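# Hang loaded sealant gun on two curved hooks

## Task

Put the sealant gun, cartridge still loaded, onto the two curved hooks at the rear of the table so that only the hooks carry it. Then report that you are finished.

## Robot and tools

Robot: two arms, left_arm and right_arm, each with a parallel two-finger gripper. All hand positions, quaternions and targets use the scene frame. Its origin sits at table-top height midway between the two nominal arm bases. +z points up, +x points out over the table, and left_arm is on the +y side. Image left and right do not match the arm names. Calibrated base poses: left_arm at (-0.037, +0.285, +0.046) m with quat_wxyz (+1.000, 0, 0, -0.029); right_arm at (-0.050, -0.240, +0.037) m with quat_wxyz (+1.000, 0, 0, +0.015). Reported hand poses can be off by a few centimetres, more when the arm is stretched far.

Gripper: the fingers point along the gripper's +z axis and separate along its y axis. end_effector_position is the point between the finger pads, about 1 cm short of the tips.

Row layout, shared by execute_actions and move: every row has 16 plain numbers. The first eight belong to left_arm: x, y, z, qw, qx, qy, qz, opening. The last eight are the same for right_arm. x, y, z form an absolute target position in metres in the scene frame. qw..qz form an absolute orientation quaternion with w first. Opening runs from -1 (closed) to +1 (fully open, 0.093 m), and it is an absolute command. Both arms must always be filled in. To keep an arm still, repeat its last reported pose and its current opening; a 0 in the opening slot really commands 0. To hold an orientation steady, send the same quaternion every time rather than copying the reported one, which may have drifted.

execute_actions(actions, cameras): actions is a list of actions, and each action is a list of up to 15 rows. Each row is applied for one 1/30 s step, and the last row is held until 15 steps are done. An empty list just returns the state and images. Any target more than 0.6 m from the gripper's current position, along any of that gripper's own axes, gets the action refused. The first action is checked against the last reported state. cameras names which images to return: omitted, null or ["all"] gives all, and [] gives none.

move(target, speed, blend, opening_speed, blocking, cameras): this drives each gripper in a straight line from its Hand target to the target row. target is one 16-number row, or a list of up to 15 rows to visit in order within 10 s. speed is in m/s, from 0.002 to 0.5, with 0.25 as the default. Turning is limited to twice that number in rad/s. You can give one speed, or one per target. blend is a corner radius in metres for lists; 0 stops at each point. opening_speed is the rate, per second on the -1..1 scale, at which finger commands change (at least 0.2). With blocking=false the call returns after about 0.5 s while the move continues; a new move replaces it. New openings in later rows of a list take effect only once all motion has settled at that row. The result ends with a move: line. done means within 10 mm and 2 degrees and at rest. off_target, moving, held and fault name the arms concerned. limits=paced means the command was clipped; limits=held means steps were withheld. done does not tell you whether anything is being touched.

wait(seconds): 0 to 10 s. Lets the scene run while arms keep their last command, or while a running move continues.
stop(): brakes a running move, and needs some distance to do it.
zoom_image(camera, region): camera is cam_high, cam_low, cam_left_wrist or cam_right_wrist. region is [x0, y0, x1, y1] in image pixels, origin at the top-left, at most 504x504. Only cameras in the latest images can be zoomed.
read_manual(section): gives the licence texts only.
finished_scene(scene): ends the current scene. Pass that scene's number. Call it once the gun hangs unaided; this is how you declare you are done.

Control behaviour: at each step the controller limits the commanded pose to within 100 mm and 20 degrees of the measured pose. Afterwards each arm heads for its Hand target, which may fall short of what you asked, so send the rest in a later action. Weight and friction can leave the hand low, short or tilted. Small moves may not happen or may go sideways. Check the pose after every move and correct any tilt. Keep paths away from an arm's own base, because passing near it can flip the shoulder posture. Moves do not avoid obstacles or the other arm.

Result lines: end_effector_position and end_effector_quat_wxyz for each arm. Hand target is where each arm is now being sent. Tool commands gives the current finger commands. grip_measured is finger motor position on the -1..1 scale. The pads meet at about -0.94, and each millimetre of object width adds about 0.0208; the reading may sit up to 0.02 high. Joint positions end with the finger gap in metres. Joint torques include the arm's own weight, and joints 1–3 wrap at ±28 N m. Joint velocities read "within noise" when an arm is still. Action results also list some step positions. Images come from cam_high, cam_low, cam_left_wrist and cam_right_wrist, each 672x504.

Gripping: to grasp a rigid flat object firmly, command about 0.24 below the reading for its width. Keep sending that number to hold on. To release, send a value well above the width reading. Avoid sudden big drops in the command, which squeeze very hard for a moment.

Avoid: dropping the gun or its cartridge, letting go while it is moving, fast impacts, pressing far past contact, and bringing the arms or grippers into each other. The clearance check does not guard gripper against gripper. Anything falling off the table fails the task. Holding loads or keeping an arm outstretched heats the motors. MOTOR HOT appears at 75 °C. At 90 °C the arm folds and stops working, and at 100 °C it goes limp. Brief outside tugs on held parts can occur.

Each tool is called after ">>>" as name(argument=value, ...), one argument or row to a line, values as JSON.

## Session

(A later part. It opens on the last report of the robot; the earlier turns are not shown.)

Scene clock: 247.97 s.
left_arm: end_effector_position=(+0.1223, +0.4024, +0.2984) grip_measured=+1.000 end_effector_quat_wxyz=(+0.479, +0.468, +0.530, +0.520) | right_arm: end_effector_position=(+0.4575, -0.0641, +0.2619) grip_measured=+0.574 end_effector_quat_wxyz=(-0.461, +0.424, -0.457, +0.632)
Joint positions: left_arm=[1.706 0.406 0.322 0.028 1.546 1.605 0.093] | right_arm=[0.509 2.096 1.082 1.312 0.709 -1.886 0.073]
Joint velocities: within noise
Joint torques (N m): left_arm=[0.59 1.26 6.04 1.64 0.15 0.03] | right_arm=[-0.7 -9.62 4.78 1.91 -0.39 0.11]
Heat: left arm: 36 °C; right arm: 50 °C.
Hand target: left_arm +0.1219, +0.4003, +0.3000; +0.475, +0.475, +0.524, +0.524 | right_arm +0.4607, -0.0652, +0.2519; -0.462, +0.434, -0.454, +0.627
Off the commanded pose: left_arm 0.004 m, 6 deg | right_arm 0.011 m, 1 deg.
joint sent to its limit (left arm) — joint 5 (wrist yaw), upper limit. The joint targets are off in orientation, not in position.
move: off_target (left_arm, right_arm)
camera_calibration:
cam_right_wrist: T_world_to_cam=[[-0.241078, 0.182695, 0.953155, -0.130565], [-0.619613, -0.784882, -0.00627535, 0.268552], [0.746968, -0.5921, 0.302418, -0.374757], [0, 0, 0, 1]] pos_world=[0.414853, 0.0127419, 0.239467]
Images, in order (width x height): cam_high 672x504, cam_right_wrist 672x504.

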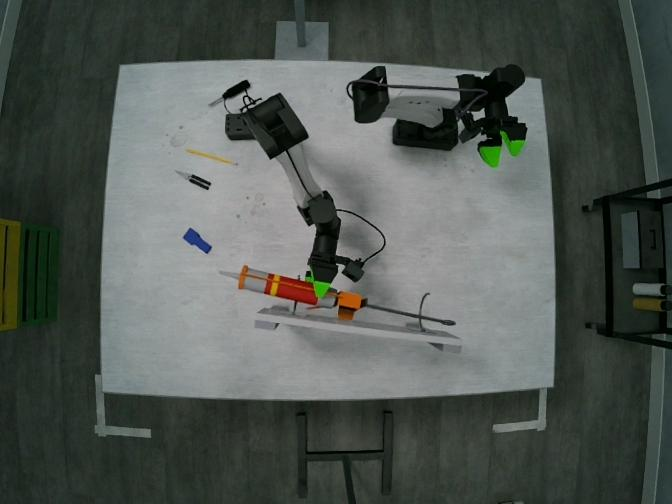

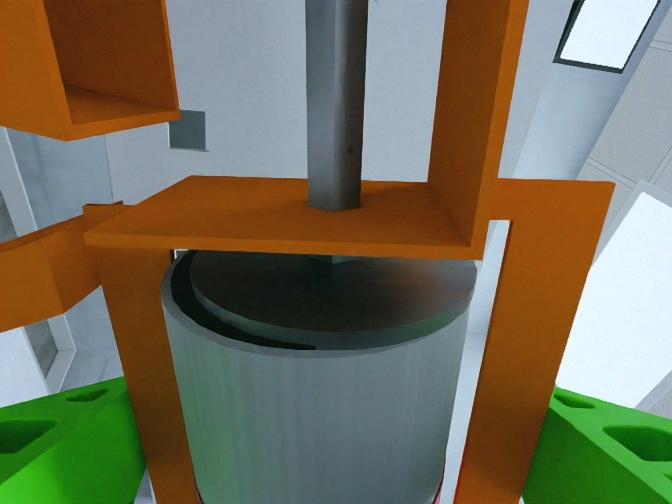

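>>> move(
  target=[
    [0.12, 0.40, 0.30, 0.5, 0.5, 0.5, 0.5, 1, 0.459, -0.065, 0.258, 0.4620, -0.4336, 0.4533, -0.6274, 1],
  ],
  speed=0.05,
  opening_speed=0.5,
  cameras=["cam_high","cam_right_wrist"],
)

Scene clock: 258.40 s.
left_arm: end_effector_position=(+0.1223, +0.4024, +0.2984) grip_measured=+1.000 end_effector_quat_wxyz=(+0.479, +0.468, +0.530, +0.520) | right_arm: end_effector_position=(+0.4586, -0.0630, +0.2612) grip_measured=+1.000 end_effector_quat_wxyz=(-0.463, +0.429, -0.453, +0.630)
Joint positions: left_arm=[1.706 0.406 0.322 0.028 1.546 1.605 0.093] | right_arm=[0.506 2.096 1.082 1.307 0.695 -1.886 0.093]
Joint velocities: within noise
Joint torques (N m): left_arm=[0.57 1.25 6 1.65 0.16 0.02] | right_arm=[-0.23 -11.74 4.56 1.8 -0.23 0.11]
Heat: left arm: 36 °C; right arm: 49 °C.
Hand target: left_arm +0.1219, +0.4003, +0.3000; +0.475, +0.475, +0.524, +0.524 | right_arm +0.4590, -0.0649, +0.2579; -0.462, +0.433, -0.453, +0.627
Off the commanded pose: left_arm 0.004 m, 6 deg | right_arm 0.004 m, 1 deg.
joint sent to its limit (left arm) — joint 5 (wrist yaw), upper limit. The joint targets are off in orientation, not in position.
move: off_target (left_arm)
camera_calibration:
cam_right_wrist: T_world_to_cam=[[-0.240757, 0.186433, 0.952512, -0.129599], [-0.610861, -0.791738, 0.000563366, 0.26393], [0.754244, -0.581717, 0.304501, -0.377891], [0, 0, 0, 1]] pos_world=[0.415045, 0.0132992, 0.238364]
Images, in order (width x height): cam_high 672x504, cam_right_wrist 672x504.

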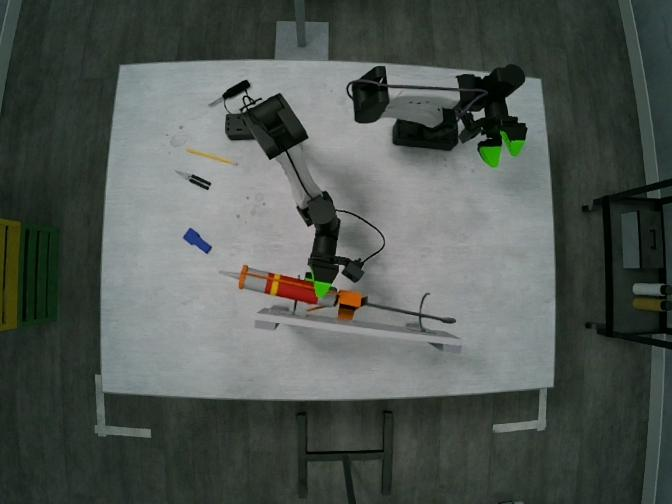

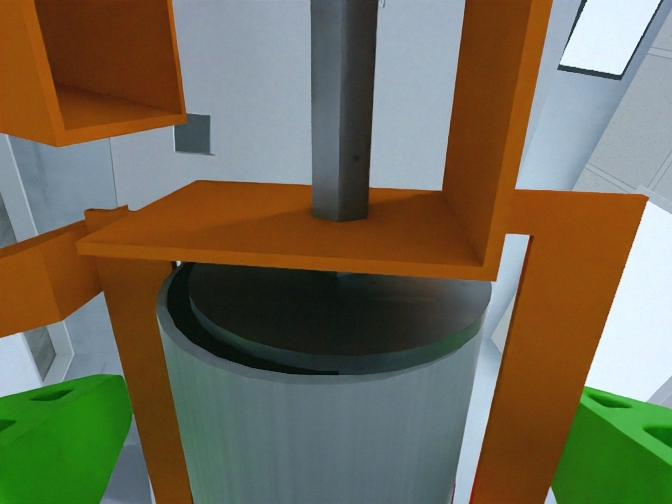

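>>> move(
  target=[
    [0.12, 0.40, 0.30, 0.5, 0.5, 0.5, 0.5, 1, 0.459, -0.065, 0.266, 0.4620, -0.4336, 0.4533, -0.6274, 1],
  ],
  speed=0.04,
  cameras=["cam_right_wrist"],
)

Scene clock: 268.67 s.
left_arm: end_effector_position=(+0.1223, +0.4024, +0.2984) grip_measured=+1.000 end_effector_quat_wxyz=(+0.479, +0.468, +0.530, +0.520) | right_arm: end_effector_position=(+0.4599, -0.0621, +0.2560) grip_measured=+1.000 end_effector_quat_wxyz=(-0.455, +0.439, -0.454, +0.628)
Joint positions: left_arm=[1.706 0.406 0.322 0.028 1.546 1.605 0.093] | right_arm=[0.506 2.096 1.082 1.28 0.694 -1.886 0.093]
Joint velocities: within noise
Joint torques (N m): left_arm=[0.59 1.36 6.05 1.64 0.16 0.03] | right_arm=[-0.31 -13.86 5.11 1.82 -0.23 0.08]
Heat: left arm: 36 °C; right arm: 47 °C.
Hand target: left_arm +0.1219, +0.4003, +0.3000; +0.475, +0.475, +0.524, +0.524 | right_arm +0.4590, -0.0649, +0.2659; -0.462, +0.433, -0.453, +0.627
Off the commanded pose: left_arm 0.004 m, 6 deg | right_arm 0.010 m, 1 deg.
joint sent to its limit (left arm) — joint 5 (wrist yaw), upper limit. The joint targets are off in orientation, not in position.
move: off_target (left_arm)
camera_calibration:
cam_right_wrist: T_world_to_cam=[[-0.218796, 0.199643, 0.955129, -0.134377], [-0.609975, -0.792, 0.0258158, 0.258569], [0.761616, -0.576956, 0.295064, -0.377439], [0, 0, 0, 1]] pos_world=[0.415783, 0.0138484, 0.233041]
Images, in order (width x height): cam_right_wrist 672x504.

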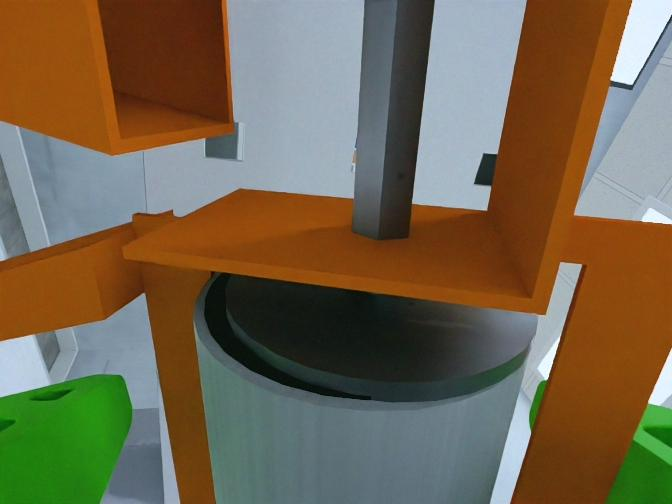

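>>> move(
  target=[
    [0.12, 0.40, 0.30, 0.5, 0.5, 0.5, 0.5, 1, 0.459, -0.065, 0.279, 0.4620, -0.4336, 0.4533, -0.6274, 1],
  ],
  speed=0.04,
  cameras=["cam_right_wrist"],
)

Scene clock: 283.03 s.
left_arm: end_effector_position=(+0.1223, +0.4024, +0.2984) grip_measured=+1.000 end_effector_quat_wxyz=(+0.479, +0.468, +0.530, +0.520) | right_arm: end_effector_position=(+0.4601, -0.0620, +0.2573) grip_measured=+1.000 end_effector_quat_wxyz=(-0.447, +0.449, -0.455, +0.626)
Joint positions: left_arm=[1.706 0.406 0.322 0.028 1.546 1.605 0.093] | right_arm=[0.506 2.076 1.082 1.235 0.694 -1.886 0.093]
Joint velocities: within noise
Joint torques (N m): left_arm=[0.62 1.26 6.04 1.63 0.16 0.01] | right_arm=[-0.27 -15.17 6.13 1.84 -0.19 0.09]
Heat: left arm: 36 °C; right arm: 47 °C.
Hand target: left_arm +0.1219, +0.4003, +0.3000; +0.475, +0.475, +0.524, +0.524 | right_arm +0.4587, -0.0651, +0.2788; -0.462, +0.433, -0.453, +0.628
Off the commanded pose: left_arm 0.004 m, 6 deg | right_arm 0.022 m, 3 deg.
joint sent to its limit (left arm) — joint 5 (wrist yaw), upper limit. The joint targets are off in orientation, not in position.
move: off_target (left_arm, right_arm)
camera_calibration:
cam_right_wrist: T_world_to_cam=[[-0.197793, 0.212135, 0.957014, -0.144959], [-0.609147, -0.791508, 0.0495518, 0.252254], [0.767996, -0.573161, 0.285776, -0.378195], [0, 0, 0, 1]] pos_world=[0.41544, 0.0136444, 0.234307]
Images, in order (width x height): cam_right_wrist 672x504.

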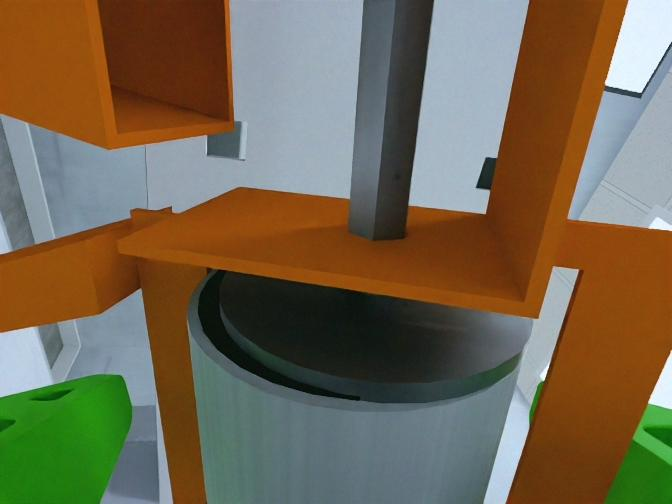

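>>> move(
  target=[
    [0.12, 0.40, 0.30, 0.5, 0.5, 0.5, 0.5, 1, 0.459, -0.065, 0.290, 0.4620, -0.4336, 0.4533, -0.6274, 1],
  ],
  speed=0.03,
  cameras=["cam_right_wrist"],
)

Scene clock: 289.63 s.
left_arm: end_effector_position=(+0.1223, +0.4024, +0.2984) grip_measured=+1.000 end_effector_quat_wxyz=(+0.479, +0.468, +0.530, +0.520) | right_arm: end_effector_position=(+0.4590, -0.0625, +0.2639) grip_measured=+1.000 end_effector_quat_wxyz=(-0.443, +0.453, -0.455, +0.625)
Joint positions: left_arm=[1.706 0.406 0.322 0.028 1.546 1.605 0.093] | right_arm=[0.506 2.048 1.082 1.196 0.694 -1.886 0.093]
Joint velocities: within noise
Joint torques (N m): left_arm=[0.62 1.31 6.02 1.64 0.15 0.02] | right_arm=[-0.35 -15.06 7.05 1.83 -0.2 0.08]
Heat: left arm: 36 °C; right arm: 48 °C.
Hand target: left_arm +0.1219, +0.4003, +0.3000; +0.475, +0.475, +0.524, +0.524 | right_arm +0.4584, -0.0652, +0.2898; -0.462, +0.433, -0.453, +0.627
Off the commanded pose: left_arm 0.004 m, 6 deg | right_arm 0.026 m, 3 deg.
joint sent to its limit (left arm) — joint 5 (wrist yaw), upper limit. The joint targets are off in orientation, not in position.
move: off_target (left_arm, right_arm)
camera_calibration:
cam_right_wrist: T_world_to_cam=[[-0.189128, 0.217364, 0.957593, -0.155236], [-0.608355, -0.791432, 0.0594947, 0.247821], [0.770801, -0.571305, 0.281916, -0.379761], [0, 0, 0, 1]] pos_world=[0.414125, 0.012917, 0.24097]
Images, in order (width x height): cam_right_wrist 672x504.

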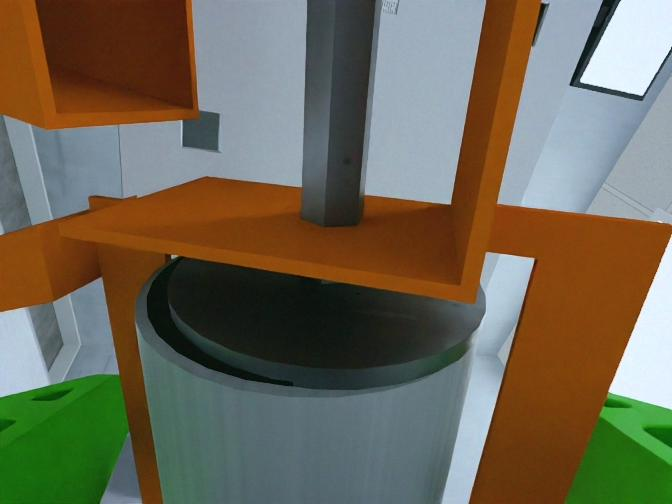

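>>> move(
  target=[
    [0.12, 0.40, 0.30, 0.5, 0.5, 0.5, 0.5, 1, 0.428, -0.060, 0.287, 0.4620, -0.4336, 0.4533, -0.6274, 1],
  ],
  speed=0.05,
  cameras=["cam_right_wrist","cam_high"],
)

Scene clock: 296.93 s.
left_arm: end_effector_position=(+0.1223, +0.4024, +0.2984) grip_measured=+1.000 end_effector_quat_wxyz=(+0.479, +0.468, +0.530, +0.520) | right_arm: end_effector_position=(+0.4352, -0.0570, +0.2704) grip_measured=+1.000 end_effector_quat_wxyz=(-0.454, +0.448, -0.454, +0.622)
Joint positions: left_arm=[1.706 0.406 0.322 0.028 1.546 1.605 0.093] | right_arm=[0.547 1.988 1.002 1.236 0.722 -1.887 0.093]
Joint velocities: within noise
Joint torques (N m): left_arm=[0.55 1.37 5.96 1.64 0.17 0.03] | right_arm=[0.68 -14.23 4.72 2.06 0.03 -0.1]
Heat: left arm: 36 °C; right arm: 50 °C.
Hand target: left_arm +0.1219, +0.4003, +0.3000; +0.475, +0.475, +0.524, +0.524 | right_arm +0.4285, -0.0599, +0.2866; -0.462, +0.434, -0.453, +0.627
Off the commanded pose: left_arm 0.004 m, 6 deg | right_arm 0.018 m, 2 deg.
joint sent to its limit (left arm) — joint 5 (wrist yaw), upper limit. The joint targets are off in orientation, not in position.
move: off_target (left_arm, right_arm)
camera_calibration:
cam_right_wrist: T_world_to_cam=[[-0.204922, 0.199645, 0.958201, -0.161425], [-0.599078, -0.799764, 0.038514, 0.23847], [0.774023, -0.566145, 0.283492, -0.361622], [0, 0, 0, 1]] pos_world=[0.389686, 0.0182174, 0.24801]
Images, in order (width x height): cam_high 672x504, cam_right_wrist 672x504.

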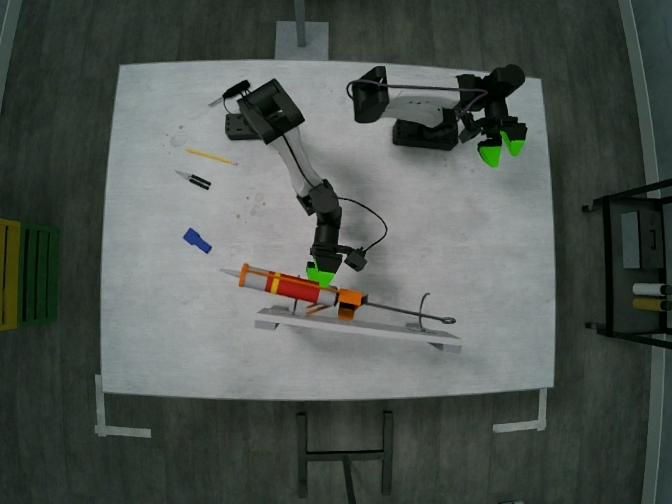

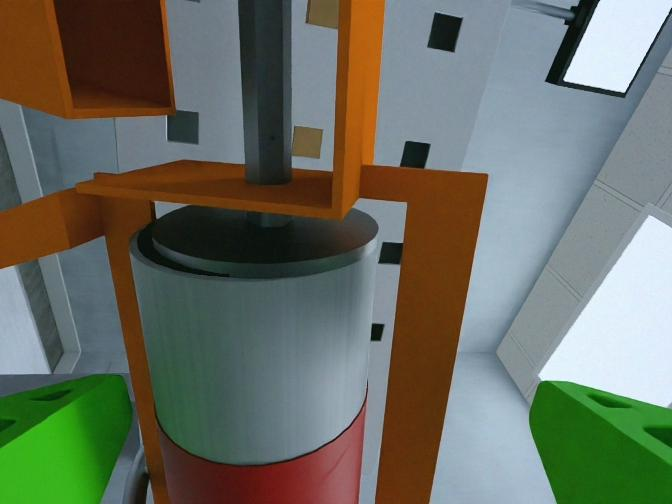

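>>> move(
  target=[
    [0.12, 0.40, 0.30, 0.5, 0.5, 0.5, 0.5, 1, 0.405, -0.056, 0.268, 0.4620, -0.4336, 0.4533, -0.6274, 1],
  ],
  speed=0.05,
  cameras=["cam_right_wrist","cam_high"],
)

Scene clock: 303.73 s.
left_arm: end_effector_position=(+0.1223, +0.4024, +0.2984) grip_measured=+1.000 end_effector_quat_wxyz=(+0.479, +0.468, +0.530, +0.520) | right_arm: end_effector_position=(+0.4108, -0.0538, +0.2556) grip_measured=+1.000 end_effector_quat_wxyz=(-0.456, +0.445, -0.454, +0.623)
Joint positions: left_arm=[1.706 0.406 0.322 0.028 1.546 1.605 0.093] | right_arm=[0.591 1.988 0.905 1.353 0.766 -1.904 0.093]
Joint velocities: within noise
Joint torques (N m): left_arm=[0.62 1.33 6.06 1.65 0.16 0.01] | right_arm=[0.66 -12.93 4.38 2.02 0.03 -0.11]
Heat: left arm: 36 °C; right arm: 51 °C.
Hand target: left_arm +0.1219, +0.4003, +0.3000; +0.475, +0.475, +0.524, +0.524 | right_arm +0.4053, -0.0560, +0.2677; -0.462, +0.434, -0.453, +0.627
Off the commanded pose: left_arm 0.004 m, 6 deg | right_arm 0.014 m, 2 deg.
joint sent to its limit (left arm) — joint 5 (wrist yaw), upper limit. The joint targets are off in orientation, not in position.
move: off_target (left_arm, right_arm)
camera_calibration:
cam_right_wrist: T_world_to_cam=[[-0.211436, 0.196885, 0.957356, -0.150123], [-0.600211, -0.799209, 0.031802, 0.22923], [0.771389, -0.567891, 0.287154, -0.336726], [0, 0, 0, 1]] pos_world=[0.365591, 0.021536, 0.233124]
Images, in order (width x height): cam_high 672x504, cam_right_wrist 672x504.

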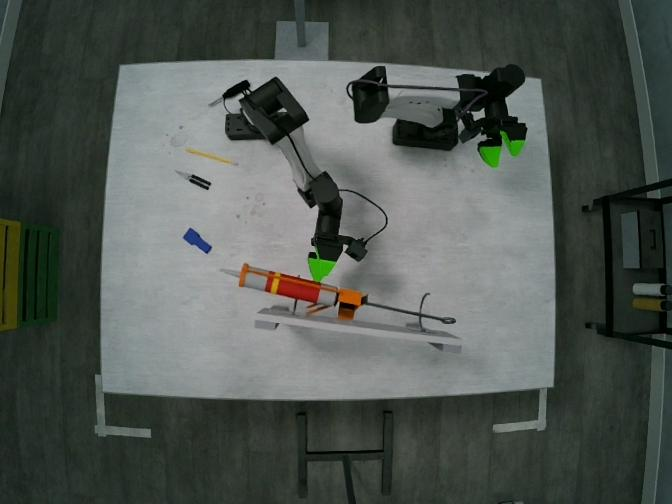

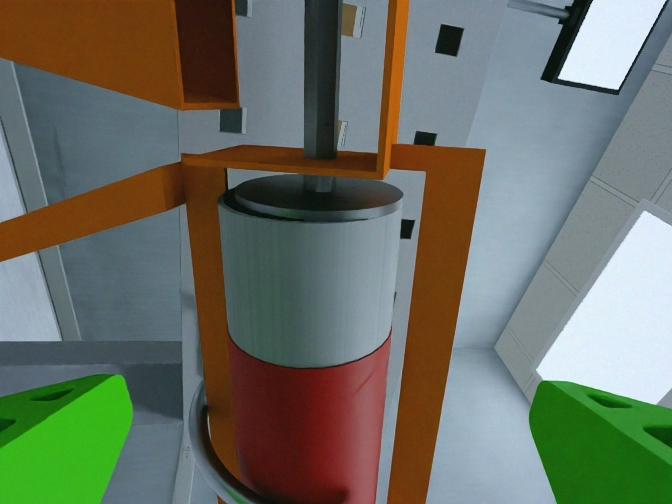

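Clear. Retreat fully.

>>> move(
  target=[
    [0.12, 0.40, 0.30, 0.5, 0.5, 0.5, 0.5, 1, 0.36, -0.055, 0.262, 0.4620, -0.4336, 0.4533, -0.6274, 1],
    [0.12, 0.40, 0.30, 0.5, 0.5, 0.5, 0.5, 1, 0.25, -0.07, 0.27, 0.5, -0.5, 0.5, -0.5, 1],
  ],
  speed=[0.1,0.25],
)

>>> zoom_image(
  camera="cam_high",
  region=[210, 250, 480, 360],
)

>>> zoom_image(
  camera="cam_low",
  region=[200, 30, 560, 310],
)

Scene clock: 312.07 s.
left_arm: end_effector_position=(+0.1223, +0.4024, +0.2984) grip_measured=+1.000 end_effector_quat_wxyz=(+0.479, +0.468, +0.530, +0.520) | right_arm: end_effector_position=(+0.2510, -0.0698, +0.2603) grip_measured=+1.000 end_effector_quat_wxyz=(+0.490, -0.512, +0.496, -0.503)
Joint positions: left_arm=[1.706 0.406 0.322 0.028 1.546 1.605 0.093] | right_arm=[0.877 1.21 0.416 0.771 0.905 -1.58 0.093]
Joint velocities: within noise
Joint torques (N m): left_arm=[0.62 1.36 6.02 1.65 0.16 0.02] | right_arm=[0.44 -5.56 7.16 1.88 0.09 0.11]
Heat: left arm: 36 °C; right arm: 51 °C.
Hand target: left_arm +0.1219, +0.4003, +0.3000; +0.475, +0.475, +0.524, +0.524 | right_arm +0.2500, -0.0701, +0.2700; +0.500, -0.500, +0.500, -0.500
Off the commanded pose: left_arm 0.004 m, 6 deg | right_arm 0.010 m, 2 deg.
joint sent to its limit (left arm) — joint 5 (wrist yaw), upper limit. The joint targets are off in orientation, not in position.
move: off_target (left_arm)
camera_calibration:
cam_left_wrist: T_world_to_cam=[[0.00825956, -0.0314266, -0.999472, 0.310884], [-0.51302, 0.857809, -0.0312118, -0.232324], [0.858337, 0.513007, -0.00903736, -0.224766], [0, 0, 0, 1]] pos_world=[0.0711699, 0.324367, 0.301437]
cam_right_wrist: T_world_to_cam=[[-0.0372446, 0.0448452, 0.998299, -0.250301], [-0.444883, -0.895277, 0.0236195, 0.0768118], [0.894814, -0.443247, 0.0532951, -0.185206], [0, 0, 0, 1]] pos_world=[0.190575, -0.00209954, 0.257932]

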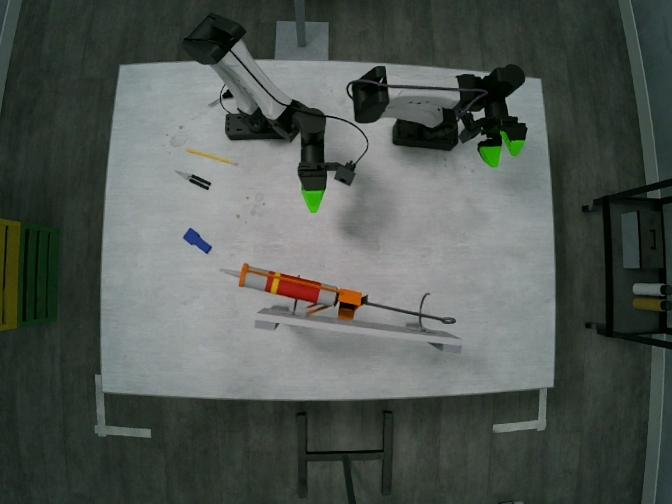

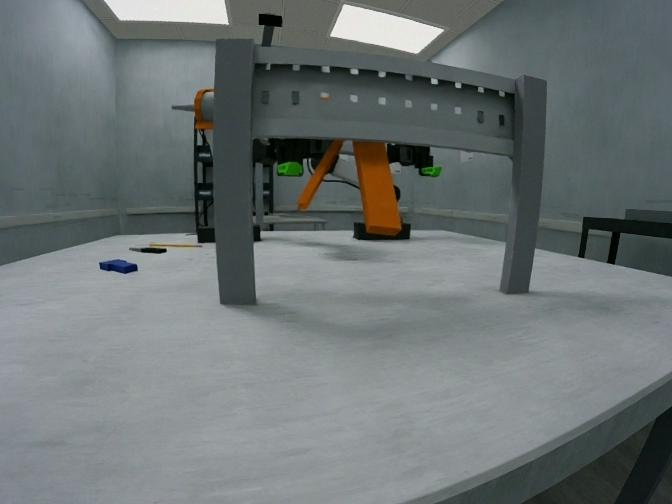

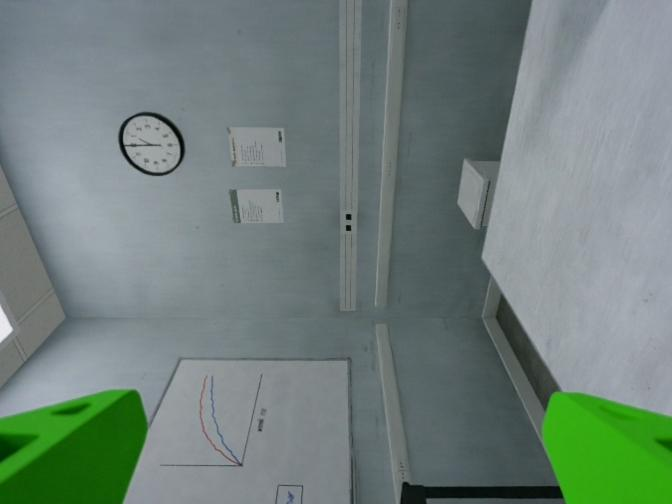

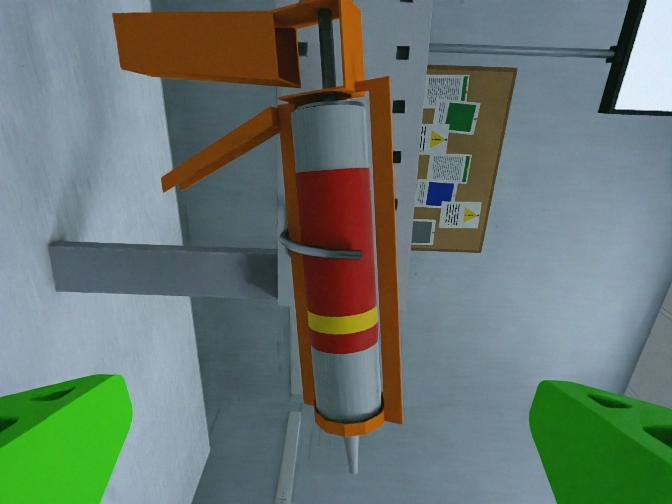

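Scaled by 1.867 from the camera's 672x504 image, which has a finer 960x720 frame.

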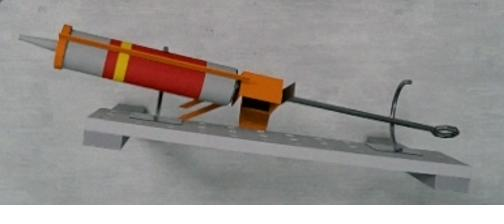

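Scaled by 1.400 from the camera's 672x504 image, which has a finer 960x720 frame.

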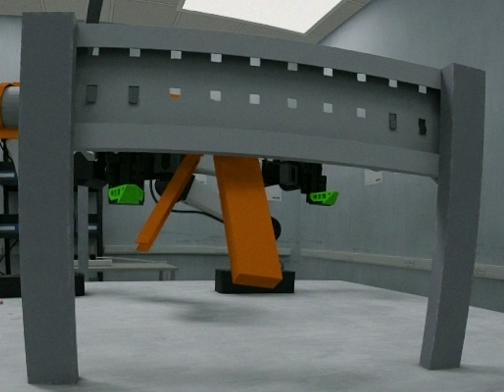

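>>> move(
  target=[
    [0.26, 0.36, 0.32, 0.612, 0.354, 0.612, -0.354, 1, 0.25, -0.07, 0.27, 0.5, -0.5, 0.5, -0.5, 1],
  ],
  cameras=["cam_left_wrist"],
)

>>> zoom_image(
  camera="cam_left_wrist",
  region=[200, 50, 650, 350],
)

Scene clock: 324.47 s.
left_arm: end_effector_position=(+0.2570, +0.3577, +0.3178) grip_measured=+1.000 end_effector_quat_wxyz=(+0.625, +0.291, +0.682, -0.244) | right_arm: end_effector_position=(+0.2510, -0.0698, +0.2600) grip_measured=+1.000 end_effector_quat_wxyz=(+0.490, -0.512, +0.496, -0.502)
Joint positions: left_arm=[0.885 1.608 1.296 -1.577 1.466 1.922 0.093] | right_arm=[0.877 1.21 0.416 0.769 0.905 -1.579 0.093]
Joint velocities: within noise
Joint torques (N m): left_arm=[-0.34 -4.67 6.52 -0.11 0.82 -0.09] | right_arm=[0.53 -5.55 7.13 1.88 0.07 0.1]
Heat: left arm: 36 °C; right arm: 47 °C.
Hand target: left_arm +0.2604, +0.3596, +0.3198; +0.626, +0.285, +0.681, -0.251 | right_arm +0.2500, -0.0701, +0.2699; +0.500, -0.500, +0.500, -0.500
Off the commanded pose: left_arm 0.004 m, 17 deg | right_arm 0.010 m, 2 deg.
joint sent to its limit (left arm) — joint 4 (wrist pitch), lower limit. The joint targets are off in orientation, not in position.
move: off_target (left_arm)
camera_calibration:
cam_left_wrist: T_world_to_cam=[[-0.697161, -0.716613, -0.0208062, 0.443131], [-0.353297, 0.36867, -0.859804, 0.272967], [0.623818, -0.592071, -0.510199, 0.297561], [0, 0, 0, 1]] pos_world=[0.219748, 0.393096, 0.395733]
Images, in order (width x height): cam_left_wrist 672x504.

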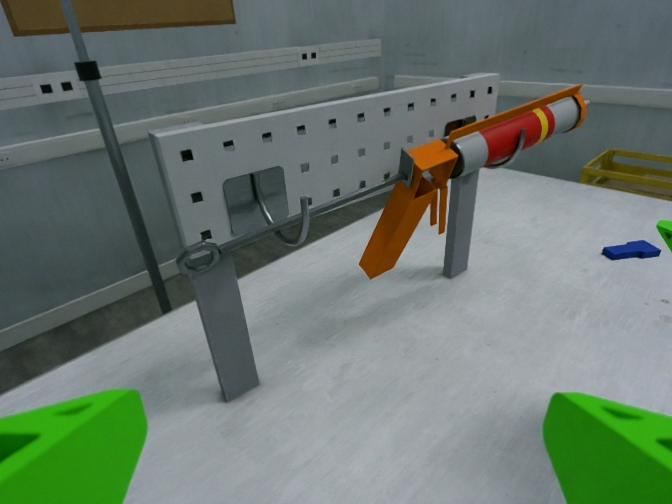

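Scaled by 1.120 from the camera's 672x504 image, which has a finer 960x720 frame.

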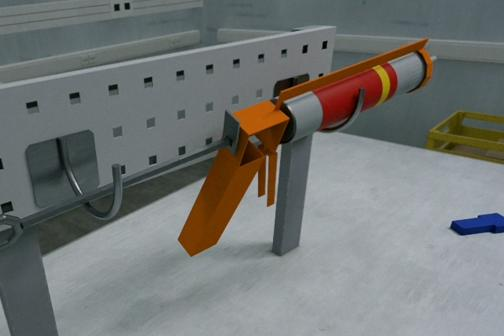

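>>> zoom_image(
  camera="cam_left_wrist",
  region=[340, 110, 500, 230],
)

>>> zoom_image(
  camera="cam_left_wrist",
  region=[160, 150, 360, 290],
)

>>> zoom_image(
  camera="cam_low",
  region=[270, 100, 450, 220],
)

Scaled by 3.150 from the camera's 672x504 image, which has a finer 960x720 frame.

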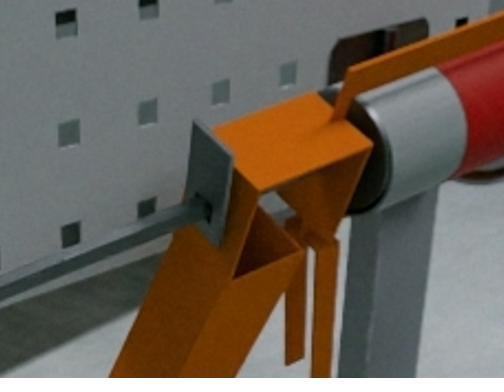

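Scaled by 2.520 from the camera's 672x504 image, which has a finer 960x720 frame.

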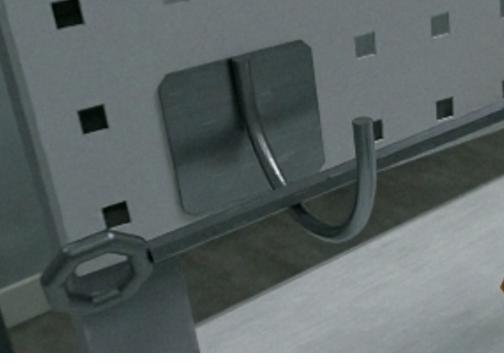

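This scene's latest camera images include none from cam_low. They are from: cam_left_wrist. cam_low's image comes with the result of a call that names it in "cameras".

>>> finished_scene(
  scene=3,
)

The scene is finished: the task was done.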